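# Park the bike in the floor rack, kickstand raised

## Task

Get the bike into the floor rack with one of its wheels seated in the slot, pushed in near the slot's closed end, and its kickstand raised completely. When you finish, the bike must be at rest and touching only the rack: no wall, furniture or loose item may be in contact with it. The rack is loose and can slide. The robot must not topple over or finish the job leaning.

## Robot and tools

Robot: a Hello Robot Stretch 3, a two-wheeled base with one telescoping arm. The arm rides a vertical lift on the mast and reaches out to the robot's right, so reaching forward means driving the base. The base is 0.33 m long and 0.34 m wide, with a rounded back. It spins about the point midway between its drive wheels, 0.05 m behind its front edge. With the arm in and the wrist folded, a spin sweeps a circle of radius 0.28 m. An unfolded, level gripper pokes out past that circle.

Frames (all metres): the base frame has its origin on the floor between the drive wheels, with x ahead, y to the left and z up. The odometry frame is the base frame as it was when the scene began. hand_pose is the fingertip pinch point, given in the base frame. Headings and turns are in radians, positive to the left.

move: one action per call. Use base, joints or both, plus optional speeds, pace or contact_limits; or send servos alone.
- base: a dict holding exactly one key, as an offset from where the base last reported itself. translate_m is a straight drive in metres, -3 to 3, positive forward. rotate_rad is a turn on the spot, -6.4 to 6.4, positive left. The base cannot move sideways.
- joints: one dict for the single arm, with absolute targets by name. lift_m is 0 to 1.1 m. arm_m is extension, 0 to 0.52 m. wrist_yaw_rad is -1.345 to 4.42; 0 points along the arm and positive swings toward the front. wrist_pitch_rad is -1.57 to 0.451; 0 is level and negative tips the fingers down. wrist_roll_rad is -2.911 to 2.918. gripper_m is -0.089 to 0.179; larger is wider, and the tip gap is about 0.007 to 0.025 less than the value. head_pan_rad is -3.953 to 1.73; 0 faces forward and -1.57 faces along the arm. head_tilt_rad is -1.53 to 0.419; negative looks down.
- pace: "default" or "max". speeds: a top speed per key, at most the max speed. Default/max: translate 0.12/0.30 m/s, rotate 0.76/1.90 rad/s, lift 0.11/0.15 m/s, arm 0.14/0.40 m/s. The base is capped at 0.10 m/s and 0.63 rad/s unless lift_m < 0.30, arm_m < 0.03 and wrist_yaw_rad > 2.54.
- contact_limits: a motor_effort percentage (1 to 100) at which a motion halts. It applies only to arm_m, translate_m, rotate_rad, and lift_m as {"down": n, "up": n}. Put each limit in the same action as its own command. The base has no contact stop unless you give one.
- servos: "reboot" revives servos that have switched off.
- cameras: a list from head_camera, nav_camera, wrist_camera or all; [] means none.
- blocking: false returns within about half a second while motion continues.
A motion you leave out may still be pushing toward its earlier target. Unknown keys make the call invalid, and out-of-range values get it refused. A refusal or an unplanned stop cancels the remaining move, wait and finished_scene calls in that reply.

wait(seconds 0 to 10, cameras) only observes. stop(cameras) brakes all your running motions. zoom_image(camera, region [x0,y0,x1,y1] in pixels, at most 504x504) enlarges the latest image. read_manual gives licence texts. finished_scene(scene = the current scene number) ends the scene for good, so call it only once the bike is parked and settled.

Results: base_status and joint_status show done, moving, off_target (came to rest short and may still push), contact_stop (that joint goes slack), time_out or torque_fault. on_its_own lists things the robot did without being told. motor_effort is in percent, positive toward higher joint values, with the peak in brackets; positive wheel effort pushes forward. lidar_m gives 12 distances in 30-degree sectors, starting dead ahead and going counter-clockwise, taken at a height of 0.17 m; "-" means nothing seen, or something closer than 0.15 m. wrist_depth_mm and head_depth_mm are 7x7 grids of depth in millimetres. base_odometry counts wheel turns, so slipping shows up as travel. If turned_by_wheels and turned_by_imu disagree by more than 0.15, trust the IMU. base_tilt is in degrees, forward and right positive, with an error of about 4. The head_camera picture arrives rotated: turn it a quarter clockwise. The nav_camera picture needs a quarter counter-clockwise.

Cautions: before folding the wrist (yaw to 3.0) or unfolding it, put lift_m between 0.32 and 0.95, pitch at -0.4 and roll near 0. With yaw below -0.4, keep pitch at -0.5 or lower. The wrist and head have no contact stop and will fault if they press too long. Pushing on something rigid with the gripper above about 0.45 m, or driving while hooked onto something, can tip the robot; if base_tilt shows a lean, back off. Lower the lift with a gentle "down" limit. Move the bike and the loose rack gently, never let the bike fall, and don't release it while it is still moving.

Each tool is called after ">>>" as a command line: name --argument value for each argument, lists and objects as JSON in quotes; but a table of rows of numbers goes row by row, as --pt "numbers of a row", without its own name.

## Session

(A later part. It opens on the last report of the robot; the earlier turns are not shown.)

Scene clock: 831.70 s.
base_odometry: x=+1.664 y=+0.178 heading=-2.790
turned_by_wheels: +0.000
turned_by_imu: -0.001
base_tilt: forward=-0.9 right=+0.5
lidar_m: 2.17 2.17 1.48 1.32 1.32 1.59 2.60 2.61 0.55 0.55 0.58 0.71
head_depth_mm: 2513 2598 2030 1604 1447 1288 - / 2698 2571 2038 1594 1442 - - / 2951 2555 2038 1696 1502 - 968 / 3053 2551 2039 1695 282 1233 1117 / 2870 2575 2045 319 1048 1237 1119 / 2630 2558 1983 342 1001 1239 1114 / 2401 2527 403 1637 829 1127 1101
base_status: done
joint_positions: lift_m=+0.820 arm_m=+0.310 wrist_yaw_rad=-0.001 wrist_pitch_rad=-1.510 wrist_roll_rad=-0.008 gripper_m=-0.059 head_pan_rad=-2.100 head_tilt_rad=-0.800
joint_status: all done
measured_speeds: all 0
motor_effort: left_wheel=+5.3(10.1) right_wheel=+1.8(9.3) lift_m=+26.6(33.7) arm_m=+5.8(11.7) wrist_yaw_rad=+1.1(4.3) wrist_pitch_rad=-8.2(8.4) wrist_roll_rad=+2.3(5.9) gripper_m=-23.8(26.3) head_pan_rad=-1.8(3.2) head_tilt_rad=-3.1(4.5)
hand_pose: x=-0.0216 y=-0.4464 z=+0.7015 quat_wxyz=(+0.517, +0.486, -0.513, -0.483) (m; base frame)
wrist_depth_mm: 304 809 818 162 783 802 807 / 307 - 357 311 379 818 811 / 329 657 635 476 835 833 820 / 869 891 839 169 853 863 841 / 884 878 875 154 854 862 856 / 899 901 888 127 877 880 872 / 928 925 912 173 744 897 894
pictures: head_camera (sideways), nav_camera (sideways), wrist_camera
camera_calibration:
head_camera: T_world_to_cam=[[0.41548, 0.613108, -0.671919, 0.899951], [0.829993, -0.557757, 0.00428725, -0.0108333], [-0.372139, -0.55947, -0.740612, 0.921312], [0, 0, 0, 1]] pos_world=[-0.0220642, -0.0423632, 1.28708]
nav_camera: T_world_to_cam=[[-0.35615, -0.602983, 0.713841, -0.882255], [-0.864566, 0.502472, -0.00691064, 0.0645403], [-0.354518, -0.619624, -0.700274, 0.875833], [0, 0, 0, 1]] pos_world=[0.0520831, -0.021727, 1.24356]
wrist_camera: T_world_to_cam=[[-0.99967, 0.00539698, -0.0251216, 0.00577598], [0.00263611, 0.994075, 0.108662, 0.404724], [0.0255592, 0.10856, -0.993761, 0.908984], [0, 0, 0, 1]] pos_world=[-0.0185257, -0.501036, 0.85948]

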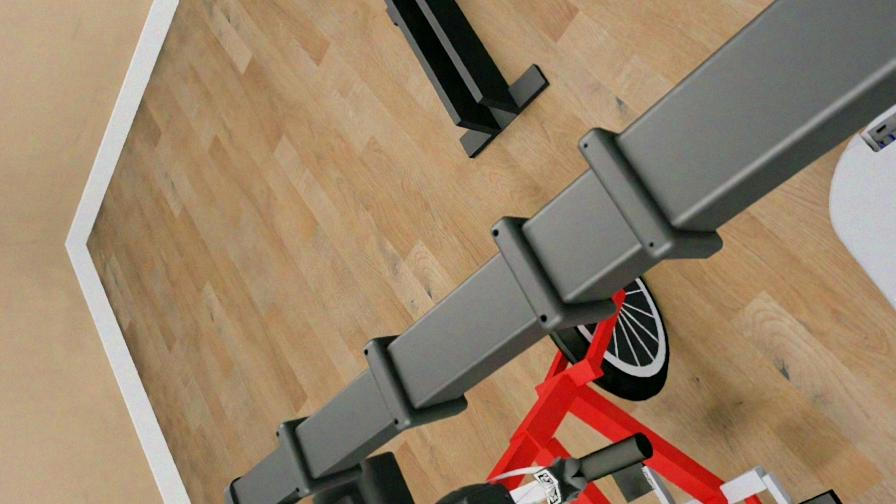

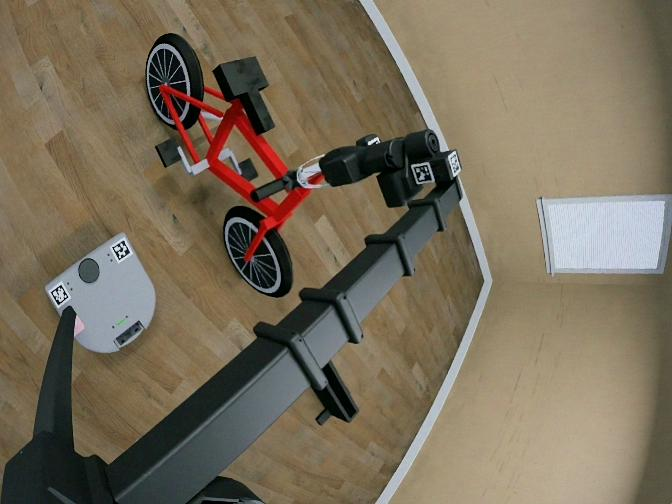

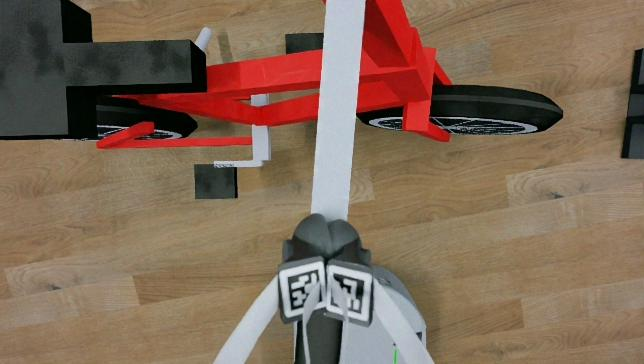

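>>> move --base '{"translate_m": -0.08}' --speeds '{"translate_m": 0.04}' --cameras '["wrist_camera","head_camera"]'

>>> move --base '{"translate_m": -0.08}' --speeds '{"translate_m": 0.04}' --cameras '["wrist_camera","head_camera"]'

Scene clock: 851.23 s.
move: done
base_odometry: x=+1.739 y=+0.205 heading=-2.790
turned_by_wheels: +0.000
turned_by_imu: -0.001
base_tilt: forward=-0.8 right=+0.6
lidar_m: 2.24 2.25 1.46 1.30 1.30 1.57 2.52 2.53 0.55 0.54 0.58 0.71
head_depth_mm: 2444 2558 2040 1596 1444 1289 - / 2610 2556 2048 1557 1445 - - / 2850 2549 2058 1678 1501 - 968 / 3041 2577 2037 1686 282 1237 1116 / 2880 2556 2050 318 1042 1236 1119 / 2650 2534 1962 342 998 1233 1115 / 2425 2537 403 1658 826 1126 1102
base_status: done
joint_positions: lift_m=+0.820 arm_m=+0.310 wrist_yaw_rad=-0.001 wrist_pitch_rad=-1.513 wrist_roll_rad=-0.008 gripper_m=-0.059 head_pan_rad=-2.100 head_tilt_rad=-0.800
joint_status: not commanded
measured_speeds: all 0
motor_effort: left_wheel=+1.0(5.4) right_wheel=-5.1(9.8) lift_m=+28.3(28.8) arm_m=+2.2(4.8) wrist_yaw_rad=+0.9(1.4) wrist_pitch_rad=-7.8(8.3) wrist_roll_rad=+2.6(2.8) gripper_m=-22.3(24.8) head_pan_rad=-2.1(2.7) head_tilt_rad=-2.1(3.0)
hand_pose: x=-0.0216 y=-0.4457 z=+0.7015 quat_wxyz=(+0.516, +0.487, -0.512, -0.484) (m; base frame)
wrist_depth_mm: 305 811 803 162 796 794 790 / 306 - 354 318 363 816 811 / 328 647 643 478 831 828 851 / 852 857 848 168 851 855 851 / 875 866 869 155 854 852 846 / 891 894 879 127 878 887 872 / 908 935 902 173 738 907 918
pictures: head_camera (sideways), wrist_camera
camera_calibration:
head_camera: T_world_to_cam=[[0.41548, 0.613108, -0.671919, 0.899951], [0.829993, -0.557757, 0.00428725, -0.0108333], [-0.372139, -0.55947, -0.740612, 0.921312], [0, 0, 0, 1]] pos_world=[-0.0220642, -0.0423632, 1.28708]
wrist_camera: T_world_to_cam=[[-0.99967, 0.00526053, -0.0251299, 0.0057086], [0.00243805, 0.993812, 0.111052, 0.402349], [0.0255585, 0.110954, -0.993497, 0.909736], [0, 0, 0, 1]] pos_world=[-0.0185257, -0.500828, 0.859281]

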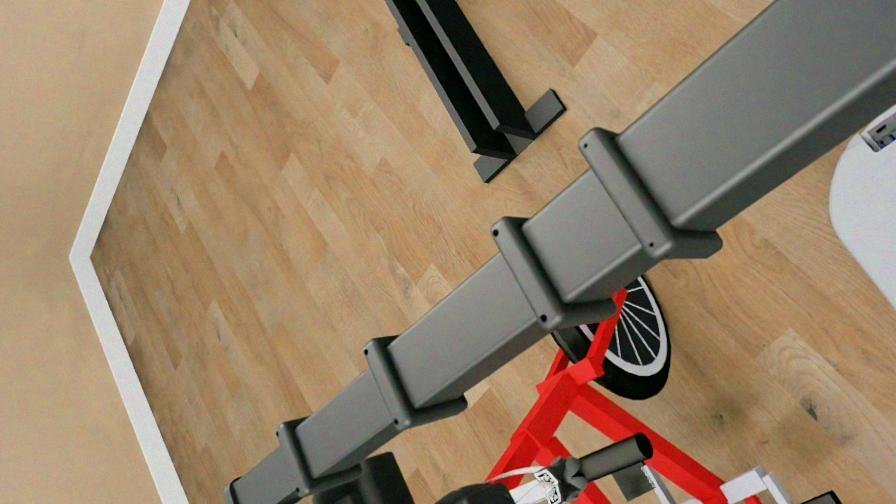

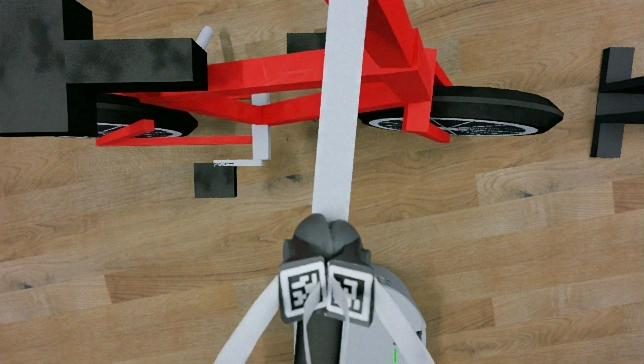

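Scene clock: 853.87 s.
move: done
base_odometry: x=+1.814 y=+0.233 heading=-2.790
turned_by_wheels: +0.000
turned_by_imu: -0.001
base_tilt: forward=-0.9 right=+0.6
lidar_m: 2.32 2.33 1.44 1.28 1.29 1.55 2.45 2.46 0.55 0.54 0.58 0.72
head_depth_mm: 2360 2498 2043 1585 1455 1283 - / 2542 2566 2037 1572 1445 - - / 2749 2570 2043 1685 1482 - 968 / 3038 2557 2054 1694 282 1244 1113 / 2920 2554 2036 319 1045 1246 1119 / 2693 2564 1990 342 996 1239 1117 / 2439 2551 403 1658 810 1128 1100
base_status: done
joint_positions: lift_m=+0.820 arm_m=+0.310 wrist_yaw_rad=-0.001 wrist_pitch_rad=-1.518 wrist_roll_rad=-0.008 gripper_m=-0.059 head_pan_rad=-2.100 head_tilt_rad=-0.800
joint_status: not commanded
measured_speeds: all 0
motor_effort: left_wheel=+2.6(5.3) right_wheel=-7.6(11.4) lift_m=+29.4(31.4) arm_m=+0.3(3.1) wrist_yaw_rad=+0.8(1.3) wrist_pitch_rad=-6.9(7.8) wrist_roll_rad=+2.5(2.8) gripper_m=-23.3(24.8) head_pan_rad=-2.0(2.7) head_tilt_rad=-1.6(3.0)
hand_pose: x=-0.0216 y=-0.4445 z=+0.7016 quat_wxyz=(+0.515, +0.488, -0.511, -0.485) (m; base frame)
wrist_depth_mm: 305 803 806 162 782 792 800 / 306 - 360 309 373 823 806 / 331 659 643 484 833 839 831 / 867 871 855 168 853 841 852 / 879 894 883 154 850 867 854 / 889 901 882 126 877 884 884 / 935 934 915 173 746 897 905
pictures: head_camera (sideways), wrist_camera
camera_calibration:
head_camera: T_world_to_cam=[[0.41548, 0.613108, -0.671919, 0.899951], [0.829993, -0.557757, 0.00428725, -0.0108333], [-0.372139, -0.55947, -0.740612, 0.921312], [0, 0, 0, 1]] pos_world=[-0.0220642, -0.0423632, 1.28708]
wrist_camera: T_world_to_cam=[[-0.99967, 0.0053835, -0.0251042, 0.00574038], [0.00243696, 0.993251, 0.115957, 0.397366], [0.025559, 0.115858, -0.992937, 0.911455], [0, 0, 0, 1]] pos_world=[-0.0185257, -0.500314, 0.859083]

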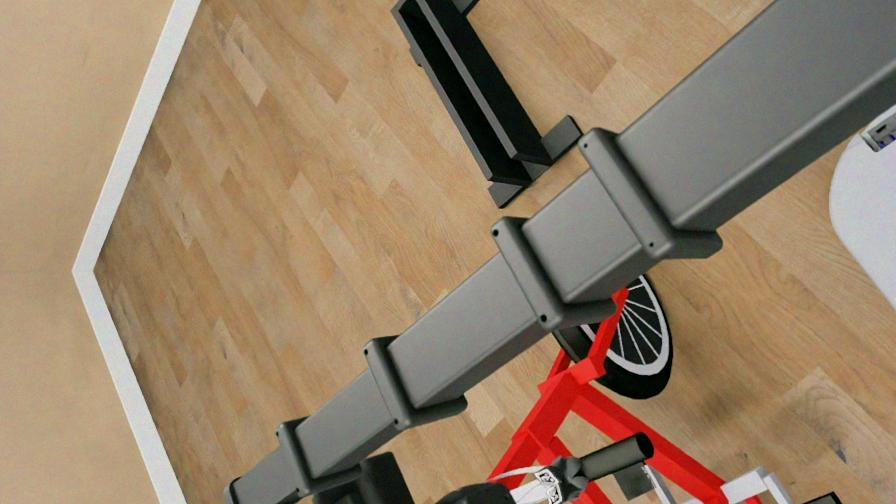

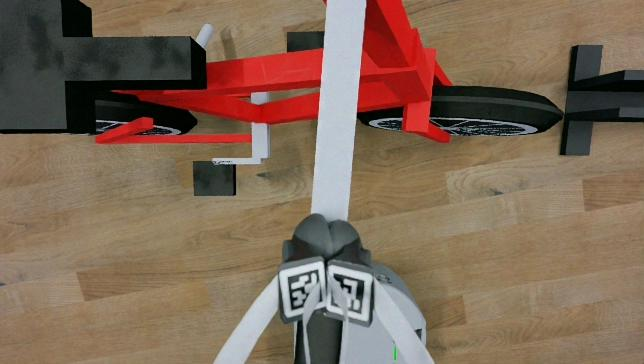

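>>> zoom_image --camera "wrist_camera" --region '[340, 20, 644, 190]'

>>> zoom_image --camera "head_camera" --region '[380, 0, 700, 420]'

Scaled by 1.658.

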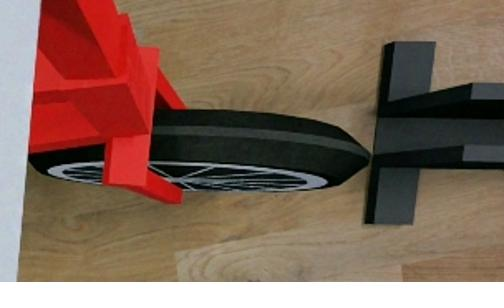

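Scaled by 1.200 from the camera's 896x504 image, which has a finer 1280x720 frame.

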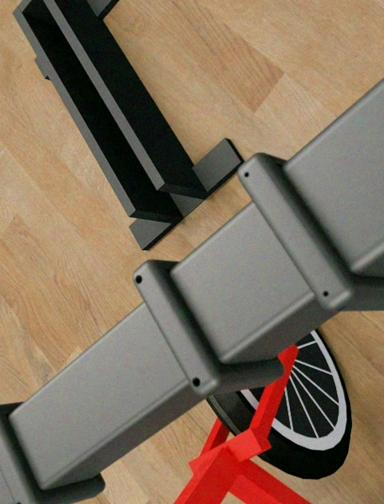

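>>> move --base '{"translate_m": 0.12}' --speeds '{"translate_m": 0.06}' --cameras '[]'

>>> move --joints '{"arm_m": 0.46, "lift_m": 0.84}' --speeds '{"arm_m": 0.03, "lift_m": 0.01}'

Scene clock: 916.20 s.
move: done
base_odometry: x=+1.702 y=+0.191 heading=-2.790
turned_by_wheels: +0.000
turned_by_imu: -0.001
base_tilt: forward=-0.7 right=+0.5
lidar_m: 2.20 2.21 1.47 1.31 1.32 1.57 2.57 2.56 0.55 0.54 0.58 0.71
head_depth_mm: 2461 2578 2038 1586 1447 1286 - / 2662 2573 2040 1568 1451 - - / 2927 2596 2045 1695 1514 - 969 / 3039 2584 2058 1677 282 1238 1116 / 2894 2546 2013 319 1042 1246 1123 / 2617 2567 1962 342 1022 1237 1114 / 2400 2516 403 1640 812 1128 1100
base_status: done
joint_positions: lift_m=+0.820 arm_m=+0.310 wrist_yaw_rad=+0.000 wrist_pitch_rad=-1.515 wrist_roll_rad=-0.008 gripper_m=-0.059 head_pan_rad=-2.100 head_tilt_rad=-0.800
joint_status: not commanded
measured_speeds: all 0
motor_effort: left_wheel=+5.4(11.5) right_wheel=+2.0(8.4) lift_m=+28.4(29.7) arm_m=-2.7(4.1) wrist_yaw_rad=+0.1(1.0) wrist_pitch_rad=-7.3(7.6) wrist_roll_rad=+2.4(2.8) gripper_m=-22.9(24.9) head_pan_rad=-1.5(2.3) head_tilt_rad=-1.3(2.3)
hand_pose: x=-0.0216 y=-0.4451 z=+0.7015 quat_wxyz=(+0.516, +0.488, -0.511, -0.484) (m; base frame)
wrist_depth_mm: 304 798 810 162 429 806 797 / 303 - 361 164 391 802 812 / 334 649 631 486 825 837 823 / 854 851 837 168 852 847 838 / 891 885 877 154 876 871 868 / 895 893 886 127 876 888 858 / 933 908 891 174 747 914 899
pictures: none
No camera images: "cameras" was empty.

Scene clock: 921.70 s.
move: done
base_odometry: x=+1.702 y=+0.191 heading=-2.790
turned_by_wheels: +0.000
turned_by_imu: -0.001
base_tilt: forward=-0.8 right=+0.5
lidar_m: 2.20 2.21 1.47 1.31 1.31 1.58 2.56 2.58 0.57 0.54 0.62 0.75
head_depth_mm: 2475 2543 2048 1598 1452 1317 - / 2668 2587 2047 1567 1482 - - / 2906 2578 2023 1686 1509 - 979 / 3029 2561 2040 1739 - 1243 1119 / 2876 2547 2036 300 1159 1244 1126 / 2575 2562 360 1581 1097 1240 1116 / 2449 2513 377 1692 1034 1233 1116
base_status: not commanded
joint_positions: lift_m=+0.840 arm_m=+0.460 wrist_yaw_rad=+0.002 wrist_pitch_rad=-1.555 wrist_roll_rad=-0.008 gripper_m=-0.059 head_pan_rad=-2.100 head_tilt_rad=-0.800
joint_status: all done
measured_speeds: all 0
motor_effort: left_wheel=+4.4(5.8) right_wheel=+1.6(2.1) lift_m=+31.0(41.5) arm_m=+15.5(16.1) wrist_yaw_rad=-1.8(2.8) wrist_pitch_rad=-0.1(17.9) wrist_roll_rad=+2.6(2.8) gripper_m=-23.6(24.6) head_pan_rad=-0.4(2.4) head_tilt_rad=-0.8(2.1)
hand_pose: x=-0.0217 y=-0.5849 z=+0.7221 quat_wxyz=(+0.507, +0.499, -0.501, -0.494) (m; base frame)
wrist_depth_mm: 804 819 810 243 800 803 795 / 344 824 818 247 841 814 817 / 340 458 414 337 502 841 843 / 887 889 872 623 876 882 880 / 912 918 905 154 913 879 896 / 941 942 931 127 939 930 936 / 967 946 970 165 795 940 945
pictures: head_camera (sideways), nav_camera (sideways), wrist_camera
camera_calibration:
head_camera: T_world_to_cam=[[0.41548, 0.613108, -0.671919, 0.899951], [0.829993, -0.557757, 0.00428725, -0.0108333], [-0.372139, -0.55947, -0.740612, 0.921312], [0, 0, 0, 1]] pos_world=[-0.0220642, -0.0423632, 1.28708]
nav_camera: T_world_to_cam=[[-0.35615, -0.602983, 0.713841, -0.882255], [-0.864566, 0.502472, -0.00691064, 0.0645403], [-0.354518, -0.619624, -0.700274, 0.875833], [0, 0, 0, 1]] pos_world=[0.0520831, -0.021727, 1.24356]
wrist_camera: T_world_to_cam=[[-0.999683, 0.0035864, -0.0249096, 0.00575577], [-0.000262852, 0.988252, 0.152834, 0.504881], [0.0251651, 0.152792, -0.987938, 0.966177], [0, 0, 0, 1]] pos_world=[-0.0184273, -0.646594, 0.877504]

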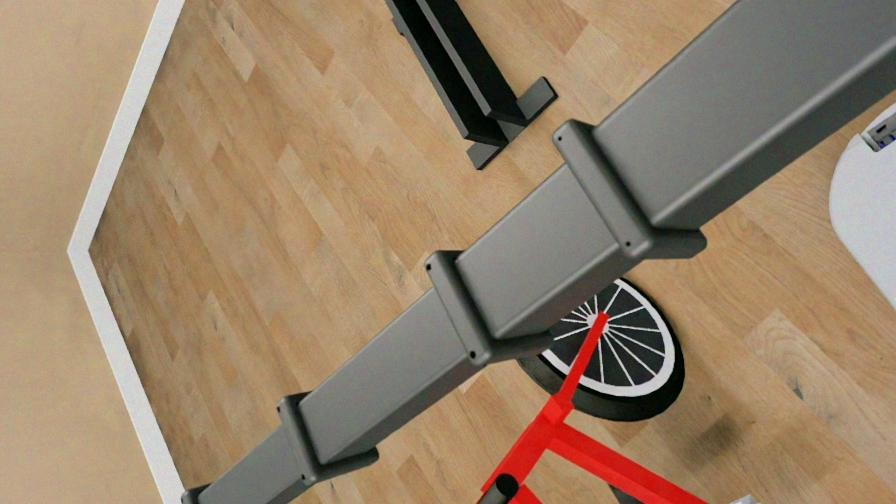

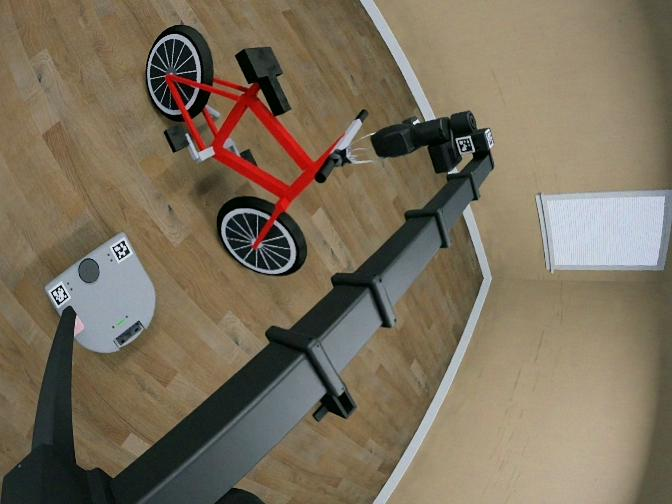

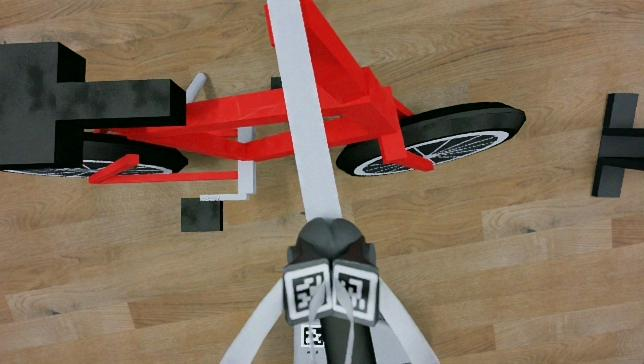

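>>> move --joints '{"arm_m": 0.31, "lift_m": 0.82}' --speeds '{"arm_m": 0.03, "lift_m": 0.01}' --cameras '[]'

>>> move --base '{"translate_m": 0.3}' --speeds '{"translate_m": 0.06}' --cameras '["wrist_camera"]'

>>> move --joints '{"arm_m": 0.40, "lift_m": 0.832}' --speeds '{"arm_m": 0.03, "lift_m": 0.01}' --cameras '["wrist_camera"]'

>>> move --base '{"translate_m": -0.1}' --speeds '{"translate_m": 0.05}'

Scene clock: 943.43 s.
move: done
base_odometry: x=+1.702 y=+0.191 heading=-2.789
turned_by_wheels: +0.000
turned_by_imu: -0.001
base_tilt: forward=-0.7 right=+0.6
lidar_m: 2.21 2.21 1.47 1.31 1.32 1.58 2.57 2.57 0.55 0.55 0.58 0.71
head_depth_mm: 2475 2561 2036 1595 1453 1289 - / 2679 2581 2055 1557 1447 - - / 2947 2607 2034 1693 1512 - 962 / 3013 2565 2027 1687 - 1243 1116 / 2891 2522 2032 319 1041 1238 1121 / 2637 2552 1968 346 1000 1239 1118 / 2430 2507 414 1651 831 1132 1101
base_status: not commanded
joint_positions: lift_m=+0.820 arm_m=+0.310 wrist_yaw_rad=+0.002 wrist_pitch_rad=-1.508 wrist_roll_rad=-0.006 gripper_m=-0.059 head_pan_rad=-2.100 head_tilt_rad=-0.800
joint_status: all done
measured_speeds: all 0
on_its_own: wrist_pitch_rad is at rest, and its effort (-8.7) is outside its rest range (-8 to +12)
motor_effort: left_wheel=+5.2(6.0) right_wheel=-2.8(4.9) lift_m=+32.7(34.5) arm_m=-13.7(20.1) wrist_yaw_rad=-1.7(2.2) wrist_pitch_rad=-8.7(20.0) wrist_roll_rad=+1.7(2.8) gripper_m=-21.8(23.8) head_pan_rad=-1.3(2.0) head_tilt_rad=+0.9(2.1)
hand_pose: x=-0.0216 y=-0.4470 z=+0.7015 quat_wxyz=(+0.517, +0.486, -0.513, -0.483) (m; base frame)
wrist_depth_mm: 304 820 824 162 800 803 813 / 307 - 356 310 372 803 814 / 330 658 645 464 846 828 820 / 849 841 857 168 831 833 852 / 868 871 885 155 869 885 863 / 889 877 905 127 882 870 882 / 902 907 894 174 737 892 911
pictures: none
No camera images: "cameras" was empty.

Scene clock: 949.23 s.
move: done
base_odometry: x=+1.420 y=+0.088 heading=-2.789
turned_by_wheels: +0.000
turned_by_imu: -0.001
base_tilt: forward=-0.8 right=+0.5
lidar_m: 1.91 1.92 1.52 1.37 1.37 1.65 2.86 2.87 0.56 0.55 0.57 0.69
head_depth_mm: 2799 2571 2044 1615 1454 1291 - / 3003 2555 2046 1692 1452 - - / 3133 2553 2035 1700 1503 - 966 / 3008 2557 2026 1684 - 1238 1115 / 2785 2576 2025 318 1049 1241 1119 / 2515 2556 1980 346 1026 1234 1115 / 2365 2450 413 1640 818 1127 1095
base_status: done
joint_positions: lift_m=+0.820 arm_m=+0.310 wrist_yaw_rad=+0.002 wrist_pitch_rad=-1.510 wrist_roll_rad=-0.006 gripper_m=-0.059 head_pan_rad=-2.100 head_tilt_rad=-0.800
joint_status: not commanded
measured_speeds: all 0
motor_effort: left_wheel=+5.0(11.9) right_wheel=+0.3(8.9) lift_m=+32.5(35.2) arm_m=-7.2(15.4) wrist_yaw_rad=-1.3(2.1) wrist_pitch_rad=-8.2(8.9) wrist_roll_rad=+1.6(2.0) gripper_m=-21.5(23.2) head_pan_rad=-1.5(2.1) head_tilt_rad=+2.2(2.5)
hand_pose: x=-0.0216 y=-0.4464 z=+0.7015 quat_wxyz=(+0.517, +0.487, -0.513, -0.483) (m; base frame)
wrist_depth_mm: 312 822 791 162 803 802 806 / 306 - 360 164 430 801 809 / 319 654 645 570 812 841 829 / 863 865 848 169 866 829 853 / 874 899 880 155 878 864 862 / 902 899 884 127 886 880 879 / 903 912 914 174 757 917 913
pictures: wrist_camera
camera_calibration:
wrist_camera: T_world_to_cam=[[-0.999668, 0.00520932, -0.0252431, 0.00568672], [0.00243637, 0.994076, 0.10866, 0.404722], [0.0256596, 0.108562, -0.993758, 0.908987], [0, 0, 0, 1]] pos_world=[-0.0186254, -0.501035, 0.85948]

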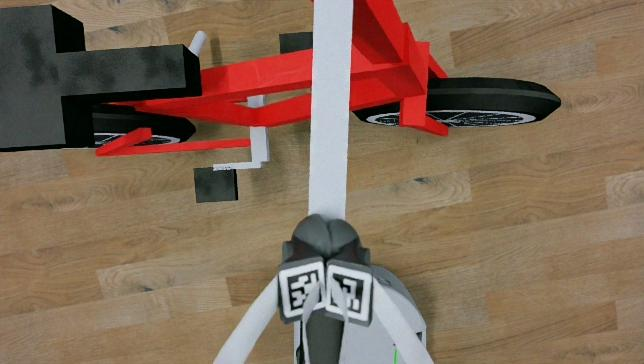

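Scene clock: 952.73 s.
move: done
base_odometry: x=+1.420 y=+0.088 heading=-2.789
turned_by_wheels: +0.000
turned_by_imu: -0.001
base_tilt: forward=-0.8 right=+0.6
lidar_m: 1.91 1.91 1.52 1.37 1.38 1.65 2.85 2.87 0.58 0.56 0.60 0.72
head_depth_mm: 2777 2554 2053 1622 1451 1313 - / 2989 2582 2047 1702 1484 - - / 3169 2577 2042 1678 1519 - 986 / 3056 2576 2030 1727 - 1241 1119 / 2802 2553 2052 303 1142 1236 1117 / 2578 2558 368 343 1096 1239 1119 / 2344 2454 396 1681 1039 1216 1111
base_status: not commanded
joint_positions: lift_m=+0.832 arm_m=+0.400 wrist_yaw_rad=+0.002 wrist_pitch_rad=-1.466 wrist_roll_rad=-0.006 gripper_m=-0.059 head_pan_rad=-2.100 head_tilt_rad=-0.800
joint_status: all done
measured_speeds: all 0
on_its_own: wrist_pitch_rad is at rest, and its effort (-16.5) is outside its rest range (-8 to +12)
motor_effort: left_wheel=+5.1(6.1) right_wheel=+0.2(1.2) lift_m=+24.8(41.4) arm_m=+8.3(13.1) wrist_yaw_rad=-1.9(2.1) wrist_pitch_rad=-16.5(16.7) wrist_roll_rad=+1.9(2.2) gripper_m=-21.4(23.3) head_pan_rad=-0.3(1.8) head_tilt_rad=+2.1(2.9)
hand_pose: x=-0.0216 y=-0.5478 z=+0.7134 quat_wxyz=(+0.528, +0.475, -0.523, -0.472) (m; base frame)
wrist_depth_mm: 836 825 827 202 837 812 831 / 344 850 832 238 838 829 829 / 337 419 396 337 468 853 852 / 352 876 662 177 864 856 842 / 883 899 674 155 869 895 870 / 880 882 890 127 883 893 874 / 902 884 904 162 886 889 891
pictures: wrist_camera
camera_calibration:
wrist_camera: T_world_to_cam=[[-0.999665, 0.00398647, -0.0255557, 0.00617933], [0.00233731, 0.997932, 0.06424, 0.53816], [0.0257589, 0.0641587, -0.997607, 0.910154], [0, 0, 0, 1]] pos_world=[-0.0185252, -0.595466, 0.873563]

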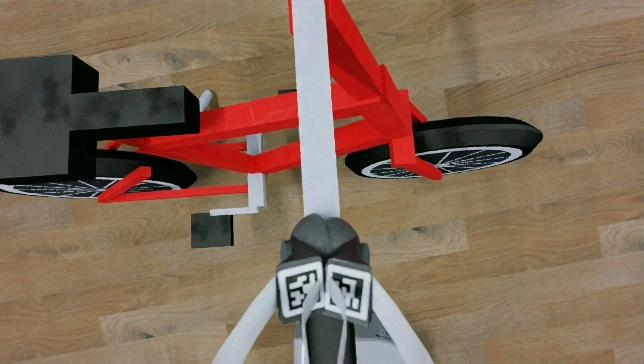

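Scene clock: 955.43 s.
move: done
base_odometry: x=+1.514 y=+0.122 heading=-2.789
turned_by_wheels: +0.000
turned_by_imu: +0.000
base_tilt: forward=-0.9 right=+0.6
lidar_m: 2.01 2.01 1.48 1.35 1.35 1.63 2.76 2.77 0.59 0.57 0.60 0.72
head_depth_mm: 2658 2538 2039 1596 1448 1314 - / 2880 2560 2048 1688 1485 - - / 3125 2552 2045 1685 1522 - 982 / 3083 2558 2034 1730 - 1238 1110 / 2824 2567 2049 303 1157 1258 1115 / 2554 2548 367 343 1106 1238 1115 / 2374 2514 395 1693 1032 1212 1119
base_status: done
joint_positions: lift_m=+0.832 arm_m=+0.400 wrist_yaw_rad=+0.002 wrist_pitch_rad=-1.466 wrist_roll_rad=-0.006 gripper_m=-0.059 head_pan_rad=-2.100 head_tilt_rad=-0.800
joint_status: not commanded
measured_speeds: all 0
on_its_own: wrist_pitch_rad is at rest, and its effort (-16.5) is outside its rest range (-8 to +12)
motor_effort: left_wheel=+1.7(4.0) right_wheel=-8.9(13.4) lift_m=+26.7(26.7) arm_m=+3.9(7.8) wrist_yaw_rad=-1.2(2.1) wrist_pitch_rad=-16.5(16.6) wrist_roll_rad=+1.9(2.0) gripper_m=-22.8(23.1) head_pan_rad=-0.1(1.5) head_tilt_rad=+1.4(2.8)
hand_pose: x=-0.0216 y=-0.5478 z=+0.7134 quat_wxyz=(+0.528, +0.475, -0.523, -0.472) (m; base frame)
wrist_depth_mm: 842 841 852 213 839 831 830 / 342 826 847 184 810 824 847 / 335 424 397 181 482 822 844 / 364 679 884 177 870 857 849 / 878 877 877 154 874 870 857 / 891 883 905 127 870 873 868 / 902 921 907 163 899 888 885
pictures: head_camera (sideways), nav_camera (sideways), wrist_camera
camera_calibration:
head_camera: T_world_to_cam=[[0.415368, 0.612942, -0.67214, 0.900226], [0.830005, -0.557739, 0.00430801, -0.0108591], [-0.372239, -0.559669, -0.740411, 0.921044], [0, 0, 0, 1]] pos_world=[-0.0220637, -0.0423627, 1.28708]
nav_camera: T_world_to_cam=[[-0.356078, -0.602857, 0.713983, -0.882432], [-0.864584, 0.50244, -0.00694612, 0.0645845], [-0.354546, -0.619772, -0.700128, 0.875651], [0, 0, 0, 1]] pos_world=[0.0520833, -0.0217264, 1.24356]
wrist_camera: T_world_to_cam=[[-0.999665, 0.00398647, -0.0255557, 0.00617933], [0.00233731, 0.997932, 0.06424, 0.53816], [0.0257589, 0.0641587, -0.997607, 0.910154], [0, 0, 0, 1]] pos_world=[-0.0185252, -0.595466, 0.873563]

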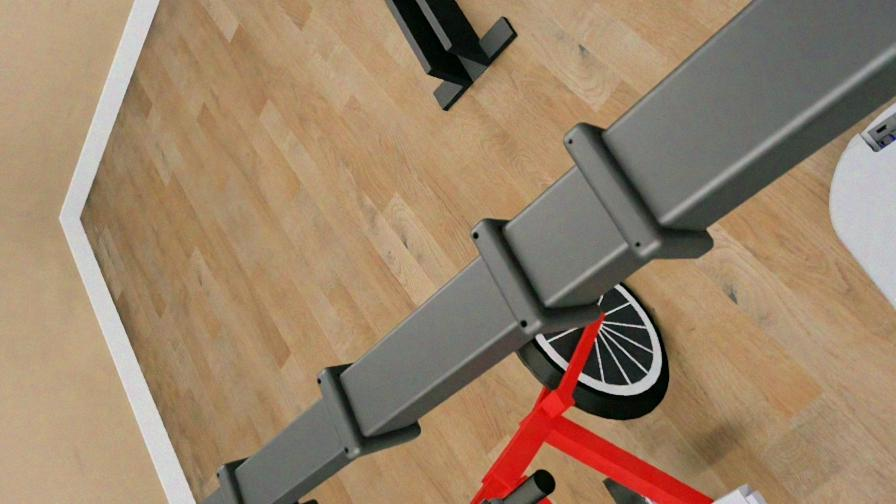

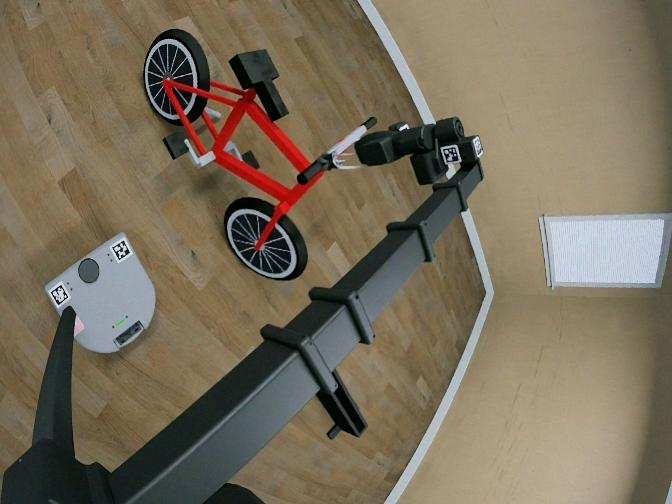

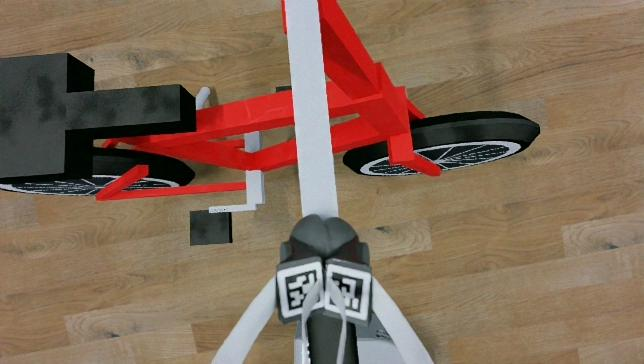

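>>> move --base '{"translate_m": -0.1}' --speeds '{"translate_m": 0.05}' --cameras '["wrist_camera"]'

>>> move --joints '{"arm_m": 0.33, "lift_m": 0.82}' --speeds '{"arm_m": 0.03, "lift_m": 0.01}'

Scene clock: 963.90 s.
move: done
base_odometry: x=+1.608 y=+0.157 heading=-2.789
turned_by_wheels: +0.000
turned_by_imu: -0.001
base_tilt: forward=-0.9 right=+0.5
lidar_m: 2.11 2.11 1.49 1.33 1.34 1.60 2.66 2.67 0.60 0.57 0.61 0.73
head_depth_mm: 2541 2580 2031 1592 1448 1320 - / 2762 2600 2037 1646 1482 - - / 3003 2551 2057 1694 1506 - 978 / 3074 2573 2043 1733 - 1238 1114 / 2858 2556 2040 303 1171 1257 1116 / 2573 2575 367 342 1110 1240 1121 / 2402 2504 395 1688 1032 1234 1118
base_status: done
joint_positions: lift_m=+0.832 arm_m=+0.400 wrist_yaw_rad=+0.002 wrist_pitch_rad=-1.474 wrist_roll_rad=-0.006 gripper_m=-0.059 head_pan_rad=-2.100 head_tilt_rad=-0.800
joint_status: not commanded
measured_speeds: all 0
on_its_own: wrist_pitch_rad is at rest, and its effort (-14.9) is outside its rest range (-8 to +12)
motor_effort: left_wheel=+1.6(3.7) right_wheel=-8.1(14.2) lift_m=+18.9(28.4) arm_m=-5.6(6.1) wrist_yaw_rad=-1.3(1.9) wrist_pitch_rad=-14.9(16.5) wrist_roll_rad=+1.6(2.2) gripper_m=-21.8(23.7) head_pan_rad=-0.7(1.2) head_tilt_rad=+1.2(3.2)
hand_pose: x=-0.0216 y=-0.5458 z=+0.7133 quat_wxyz=(+0.526, +0.477, -0.521, -0.474) (m; base frame)
wrist_depth_mm: 847 826 840 212 819 820 834 / 338 838 834 255 835 833 828 / 336 428 409 356 467 723 847 / 884 859 853 685 880 845 869 / 899 880 881 155 872 868 863 / 919 916 876 127 892 884 881 / 933 884 901 163 905 894 891
pictures: wrist_camera
camera_calibration:
wrist_camera: T_world_to_cam=[[-0.999665, 0.00418571, -0.0255245, 0.00615722], [0.00233667, 0.997399, 0.0720456, 0.530232], [0.0257597, 0.0719619, -0.997075, 0.913883], [0, 0, 0, 1]] pos_world=[-0.0186252, -0.594643, 0.873166]

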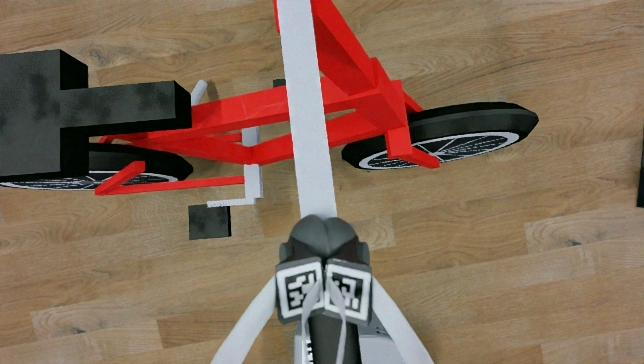

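Scene clock: 966.73 s.
move: done
base_odometry: x=+1.608 y=+0.157 heading=-2.789
turned_by_wheels: +0.000
turned_by_imu: -0.001
base_tilt: forward=-0.8 right=+0.5
lidar_m: 2.11 2.11 1.49 1.33 1.33 1.60 2.67 2.68 0.58 0.57 0.59 0.71
head_depth_mm: 2570 2584 2033 1585 1450 1286 - / 2776 2559 2042 1646 1442 - - / 2987 2596 2032 1686 1511 - 968 / 3124 2590 2036 1689 - 1239 1116 / 2889 2555 2023 319 1067 1263 1122 / 2592 2561 1978 342 1079 1237 1118 / 2389 2516 404 1677 867 1203 1115
base_status: not commanded
joint_positions: lift_m=+0.820 arm_m=+0.330 wrist_yaw_rad=+0.002 wrist_pitch_rad=-1.514 wrist_roll_rad=-0.006 gripper_m=-0.059 head_pan_rad=-2.100 head_tilt_rad=-0.800
joint_status: all done
measured_speeds: all 0
motor_effort: left_wheel=+2.5(3.3) right_wheel=-8.1(8.9) lift_m=+33.1(34.9) arm_m=-13.4(17.1) wrist_yaw_rad=-1.2(2.0) wrist_pitch_rad=-7.5(15.0) wrist_roll_rad=+1.7(2.1) gripper_m=-22.0(23.2) head_pan_rad=-0.6(1.2) head_tilt_rad=+0.5(3.4)
hand_pose: x=-0.0216 y=-0.4653 z=+0.7015 quat_wxyz=(+0.516, +0.488, -0.512, -0.484) (m; base frame)
wrist_depth_mm: 317 810 790 181 801 814 794 / 306 - 356 164 382 807 809 / 311 652 640 599 828 821 826 / 868 858 841 168 877 846 811 / 873 880 884 155 882 861 868 / 920 905 882 127 882 883 884 / 926 914 899 173 744 889 889
pictures: head_camera (sideways), nav_camera (sideways), wrist_camera
camera_calibration:
head_camera: T_world_to_cam=[[0.415368, 0.612942, -0.67214, 0.900226], [0.830005, -0.557739, 0.00430801, -0.0108591], [-0.372239, -0.559669, -0.740411, 0.921044], [0, 0, 0, 1]] pos_world=[-0.0220637, -0.0423627, 1.28708]
nav_camera: T_world_to_cam=[[-0.356078, -0.602857, 0.713983, -0.882432], [-0.864584, 0.50244, -0.00694612, 0.0645845], [-0.354546, -0.619772, -0.700128, 0.875651], [0, 0, 0, 1]] pos_world=[0.0520833, -0.0217264, 1.24356]
wrist_camera: T_world_to_cam=[[-0.999668, 0.00531271, -0.0252209, 0.00581851], [0.00243843, 0.993631, 0.112655, 0.420551], [0.0256587, 0.112556, -0.993314, 0.912614], [0, 0, 0, 1]] pos_world=[-0.0186254, -0.520624, 0.859282]

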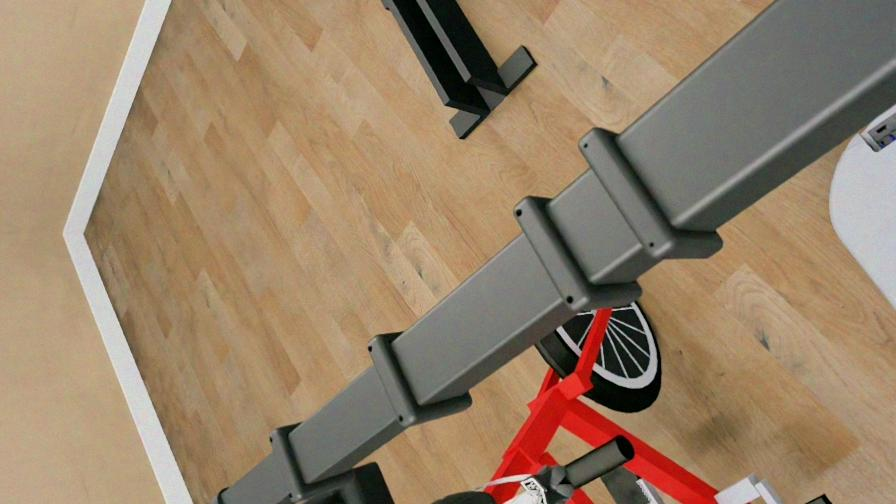

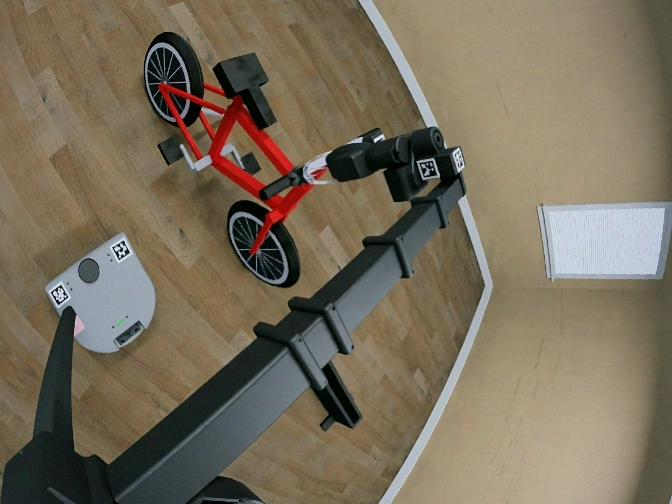

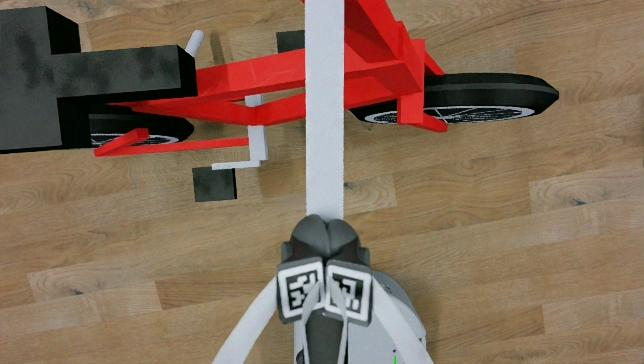

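>>> move --base '{"translate_m": -0.15}' --speeds '{"translate_m": 0.05}' --cameras '["wrist_camera", "head_camera"]'

>>> zoom_image --camera "wrist_camera" --region '[340, 20, 644, 190]'

Scene clock: 979.03 s.
move: done
base_odometry: x=+1.749 y=+0.209 heading=-2.789
turned_by_wheels: +0.000
turned_by_imu: -0.001
base_tilt: forward=-0.8 right=+0.5
lidar_m: 2.26 2.26 1.46 1.30 1.30 1.57 2.51 2.53 0.58 0.57 0.60 0.72
head_depth_mm: 2418 2534 2050 1588 1454 1289 - / 2640 2554 2056 1563 1456 - - / 2845 2567 2048 1687 1514 - 967 / 2980 2571 2035 1703 - 1236 1116 / 2885 2581 2041 318 1073 1256 1117 / 2647 2563 1992 342 1090 1244 1114 / 2429 2528 404 1694 865 1217 1113
base_status: done
joint_positions: lift_m=+0.820 arm_m=+0.330 wrist_yaw_rad=+0.002 wrist_pitch_rad=-1.524 wrist_roll_rad=-0.006 gripper_m=-0.059 head_pan_rad=-2.100 head_tilt_rad=-0.800
joint_status: not commanded
measured_speeds: all 0
motor_effort: left_wheel=+1.7(4.6) right_wheel=-7.0(11.8) lift_m=+29.2(31.2) arm_m=-8.4(11.6) wrist_yaw_rad=-1.7(2.0) wrist_pitch_rad=-5.8(7.5) wrist_roll_rad=+1.8(2.1) gripper_m=-22.0(23.5) head_pan_rad=+0.5(1.3) head_tilt_rad=+1.3(3.1)
hand_pose: x=-0.0216 y=-0.4630 z=+0.7016 quat_wxyz=(+0.514, +0.490, -0.509, -0.487) (m; base frame)
wrist_depth_mm: 308 816 794 191 777 808 794 / 303 - 356 162 425 796 806 / 313 659 847 600 830 818 822 / 878 859 838 167 850 834 842 / 871 890 883 155 842 853 852 / 907 908 885 127 892 876 908 / 921 924 897 177 760 906 916
pictures: head_camera (sideways), wrist_camera
camera_calibration:
head_camera: T_world_to_cam=[[0.415368, 0.612942, -0.67214, 0.900226], [0.830005, -0.557739, 0.00430801, -0.0108591], [-0.372239, -0.559669, -0.740411, 0.921044], [0, 0, 0, 1]] pos_world=[-0.0220637, -0.0423627, 1.28708]
wrist_camera: T_world_to_cam=[[-0.999668, 0.00554141, -0.0251719, 0.00588043], [0.00243861, 0.992569, 0.12166, 0.411388], [0.025659, 0.121559, -0.992253, 0.915884], [0, 0, 0, 1]] pos_world=[-0.0186254, -0.519697, 0.858887]

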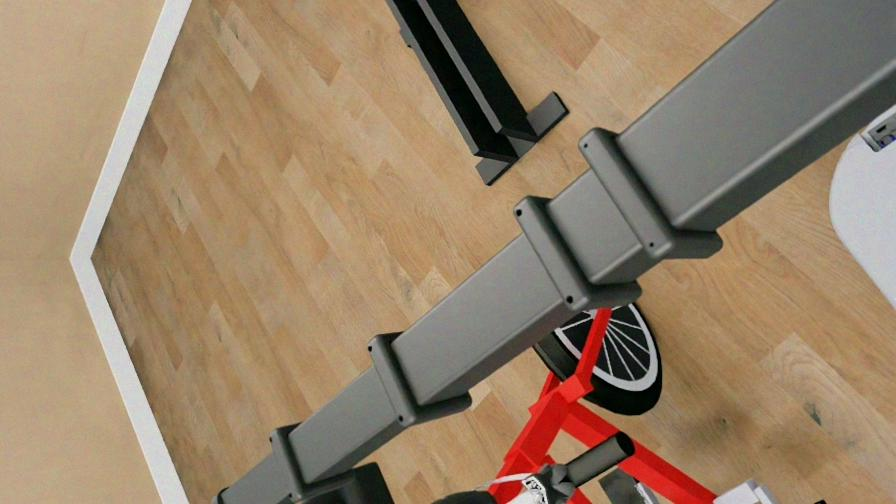

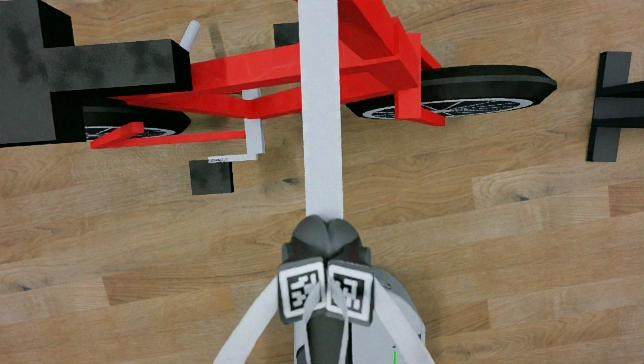

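Scaled by 1.658.

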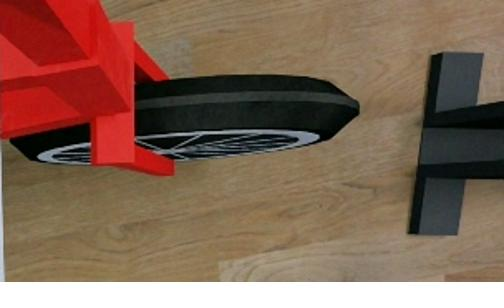

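>>> move --joints '{"arm_m": 0.30}' --speeds '{"arm_m": 0.03}' --cameras '["wrist_camera"]'

>>> zoom_image --camera "wrist_camera" --region '[340, 20, 644, 190]'

Scene clock: 990.53 s.
move: done
base_odometry: x=+1.749 y=+0.209 heading=-2.789
turned_by_wheels: +0.000
turned_by_imu: -0.001
base_tilt: forward=-0.7 right=+0.5
lidar_m: 2.25 2.27 1.46 1.30 1.31 1.56 2.52 2.53 0.57 0.55 0.60 0.71
head_depth_mm: 2392 2540 2034 1584 1440 1285 - / 2628 2546 2044 1563 1448 - - / 2870 2577 2036 1699 1507 - 966 / 3006 2575 2047 1685 291 1215 1123 / 2895 2580 2050 319 1066 1265 1123 / 2658 2562 1967 346 1060 1224 1117 / 2429 2535 414 1606 786 1215 1115
base_status: not commanded
joint_positions: lift_m=+0.820 arm_m=+0.300 wrist_yaw_rad=+0.002 wrist_pitch_rad=-1.525 wrist_roll_rad=-0.006 gripper_m=-0.059 head_pan_rad=-2.100 head_tilt_rad=-0.800
joint_status: all done
measured_speeds: all 0
motor_effort: left_wheel=+2.1(2.7) right_wheel=-6.6(7.9) lift_m=+35.1(35.1) arm_m=-14.3(15.0) wrist_yaw_rad=-1.3(2.1) wrist_pitch_rad=-5.6(5.8) wrist_roll_rad=+1.5(2.2) gripper_m=-21.6(22.9) head_pan_rad=+0.4(1.0) head_tilt_rad=+1.4(3.3)
hand_pose: x=-0.0217 y=-0.4325 z=+0.7016 quat_wxyz=(+0.513, +0.490, -0.509, -0.487) (m; base frame)
wrist_depth_mm: 326 814 812 199 800 795 790 / 305 389 355 293 433 812 805 / 347 839 849 830 833 813 825 / 867 875 865 168 859 838 841 / 865 880 898 155 853 860 858 / 907 892 898 127 873 890 884 / 947 920 912 176 758 913 910
pictures: wrist_camera
camera_calibration:
wrist_camera: T_world_to_cam=[[-0.999668, 0.00558528, -0.0251617, 0.00572378], [0.00243694, 0.992347, 0.123458, 0.379866], [0.0256586, 0.123355, -0.992031, 0.912816], [0, 0, 0, 1]] pos_world=[-0.0186254, -0.489592, 0.858788]

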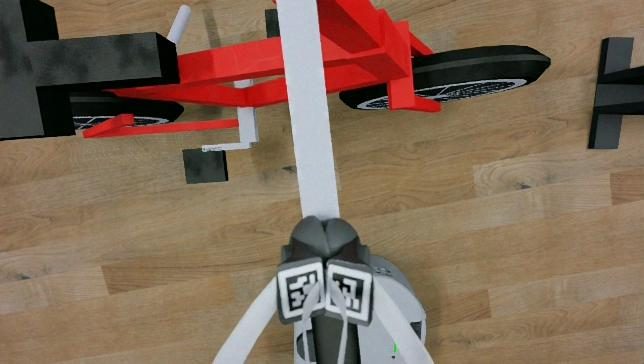

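Scaled by 1.658.

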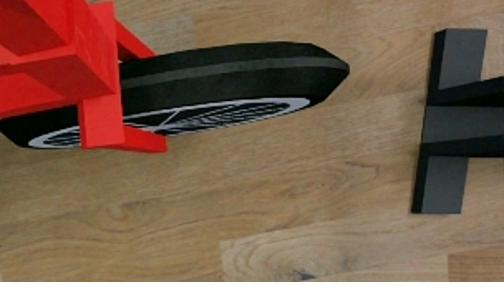

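>>> move --joints '{"arm_m": 0.345}' --speeds '{"arm_m": 0.03}' --cameras '["wrist_camera"]'

>>> zoom_image --camera "wrist_camera" --region '[340, 20, 644, 190]'

Scene clock: 998.13 s.
move: done
base_odometry: x=+1.749 y=+0.209 heading=-2.789
turned_by_wheels: +0.000
turned_by_imu: -0.001
base_tilt: forward=-0.8 right=+0.5
lidar_m: 2.25 2.26 1.45 1.30 1.30 1.56 2.51 2.52 0.59 0.57 0.60 0.72
head_depth_mm: 2410 2550 2049 1591 1445 1288 - / 2630 2573 2043 1564 1450 - - / 2905 2592 2035 1689 1510 - 967 / 3045 2553 2020 1681 291 1239 1118 / 2914 2547 2016 319 1062 1256 1122 / 2631 2576 1984 342 1099 1237 1119 / 2423 2563 410 1695 891 1217 1117
base_status: not commanded
joint_positions: lift_m=+0.820 arm_m=+0.345 wrist_yaw_rad=+0.002 wrist_pitch_rad=-1.533 wrist_roll_rad=-0.006 gripper_m=-0.059 head_pan_rad=-2.100 head_tilt_rad=-0.800
joint_status: all done
measured_speeds: all 0
motor_effort: left_wheel=+2.1(3.0) right_wheel=-6.9(7.8) lift_m=+18.5(36.8) arm_m=+12.0(14.1) wrist_yaw_rad=-1.2(2.1) wrist_pitch_rad=-4.0(5.6) wrist_roll_rad=+1.8(2.1) gripper_m=-22.3(22.9) head_pan_rad=+0.8(1.5) head_tilt_rad=+2.1(2.9)
hand_pose: x=-0.0217 y=-0.4755 z=+0.7017 quat_wxyz=(+0.511, +0.492, -0.507, -0.489) (m; base frame)
wrist_depth_mm: 310 812 800 188 787 795 794 / 305 - 356 163 407 816 814 / 312 647 633 590 838 828 835 / 854 865 861 167 856 840 843 / 892 878 891 155 873 882 855 / 930 918 893 127 885 887 882 / 934 928 931 172 771 893 917
pictures: wrist_camera
camera_calibration:
wrist_camera: T_world_to_cam=[[-0.999668, 0.0057818, -0.0251173, 0.00602736], [0.00243826, 0.991358, 0.13116, 0.416615], [0.0256586, 0.131055, -0.991043, 0.921134], [0, 0, 0, 1]] pos_world=[-0.0186254, -0.533769, 0.858392]

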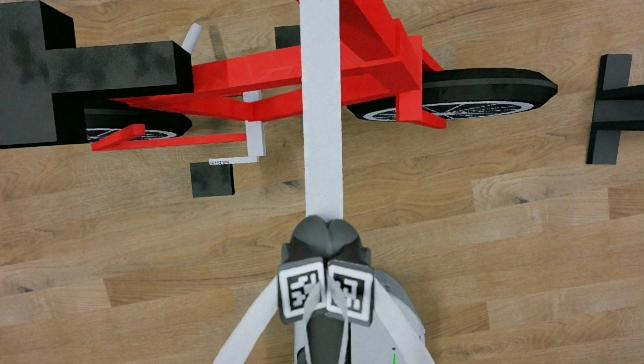

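Scaled by 1.658.

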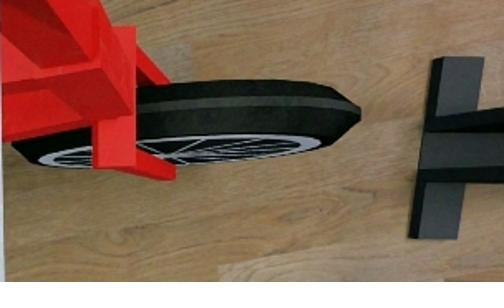

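>>> move --joints '{"arm_m": 0.365}' --speeds '{"arm_m": 0.03}' --cameras '["wrist_camera"]'

>>> zoom_image --camera "wrist_camera" --region '[340, 20, 644, 190]'

Scene clock: 1010.77 s.
move: done
base_odometry: x=+1.749 y=+0.209 heading=-2.789
turned_by_wheels: +0.000
turned_by_imu: -0.001
base_tilt: forward=-0.7 right=+0.5
lidar_m: 2.25 2.26 1.46 1.30 1.30 1.57 2.52 2.53 0.59 0.58 0.60 0.73
head_depth_mm: 2398 2540 2032 1597 1448 1279 - / 2622 2586 2063 1554 1455 - - / 2817 2590 2034 1695 1516 - 967 / 3008 2565 2042 1686 - 1240 1122 / 2918 2560 2018 318 1071 1265 1116 / 2614 2562 1980 343 1091 1239 1119 / 2417 2565 410 1679 1017 1211 1114
base_status: not commanded
joint_positions: lift_m=+0.820 arm_m=+0.365 wrist_yaw_rad=+0.002 wrist_pitch_rad=-1.527 wrist_roll_rad=-0.006 gripper_m=-0.059 head_pan_rad=-2.100 head_tilt_rad=-0.800
joint_status: all done
measured_speeds: all 0
motor_effort: left_wheel=+2.4(3.0) right_wheel=-7.0(7.8) lift_m=+17.0(26.8) arm_m=+11.0(13.9) wrist_yaw_rad=-1.3(2.0) wrist_pitch_rad=-5.3(5.3) wrist_roll_rad=+1.9(2.1) gripper_m=-20.8(22.8) head_pan_rad=+0.6(1.5) head_tilt_rad=+1.8(2.8)
hand_pose: x=-0.0217 y=-0.4971 z=+0.7017 quat_wxyz=(+0.513, +0.491, -0.508, -0.487) (m; base frame)
wrist_depth_mm: 314 807 797 162 788 788 795 / 309 - 365 164 363 805 821 / 320 575 633 566 838 838 838 / 870 860 866 167 832 848 848 / 881 870 879 156 855 869 878 / 903 904 888 127 868 894 870 / 919 938 913 172 755 918 898
pictures: wrist_camera
camera_calibration:
wrist_camera: T_world_to_cam=[[-0.999668, 0.00562718, -0.0251524, 0.00609845], [0.00243829, 0.992146, 0.125058, 0.442693], [0.0256586, 0.124955, -0.991831, 0.921425], [0, 0, 0, 1]] pos_world=[-0.0186254, -0.554387, 0.858688]

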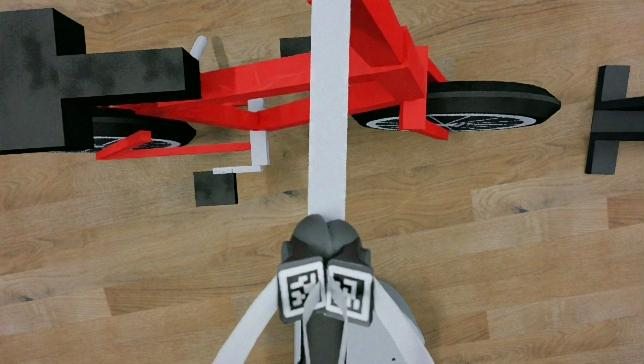

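Scaled by 1.658.

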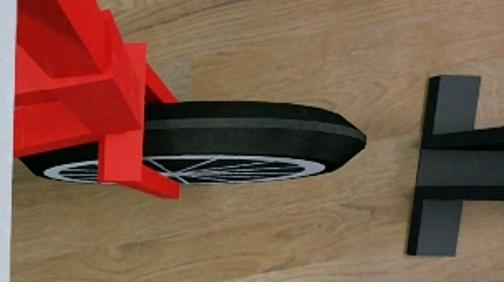

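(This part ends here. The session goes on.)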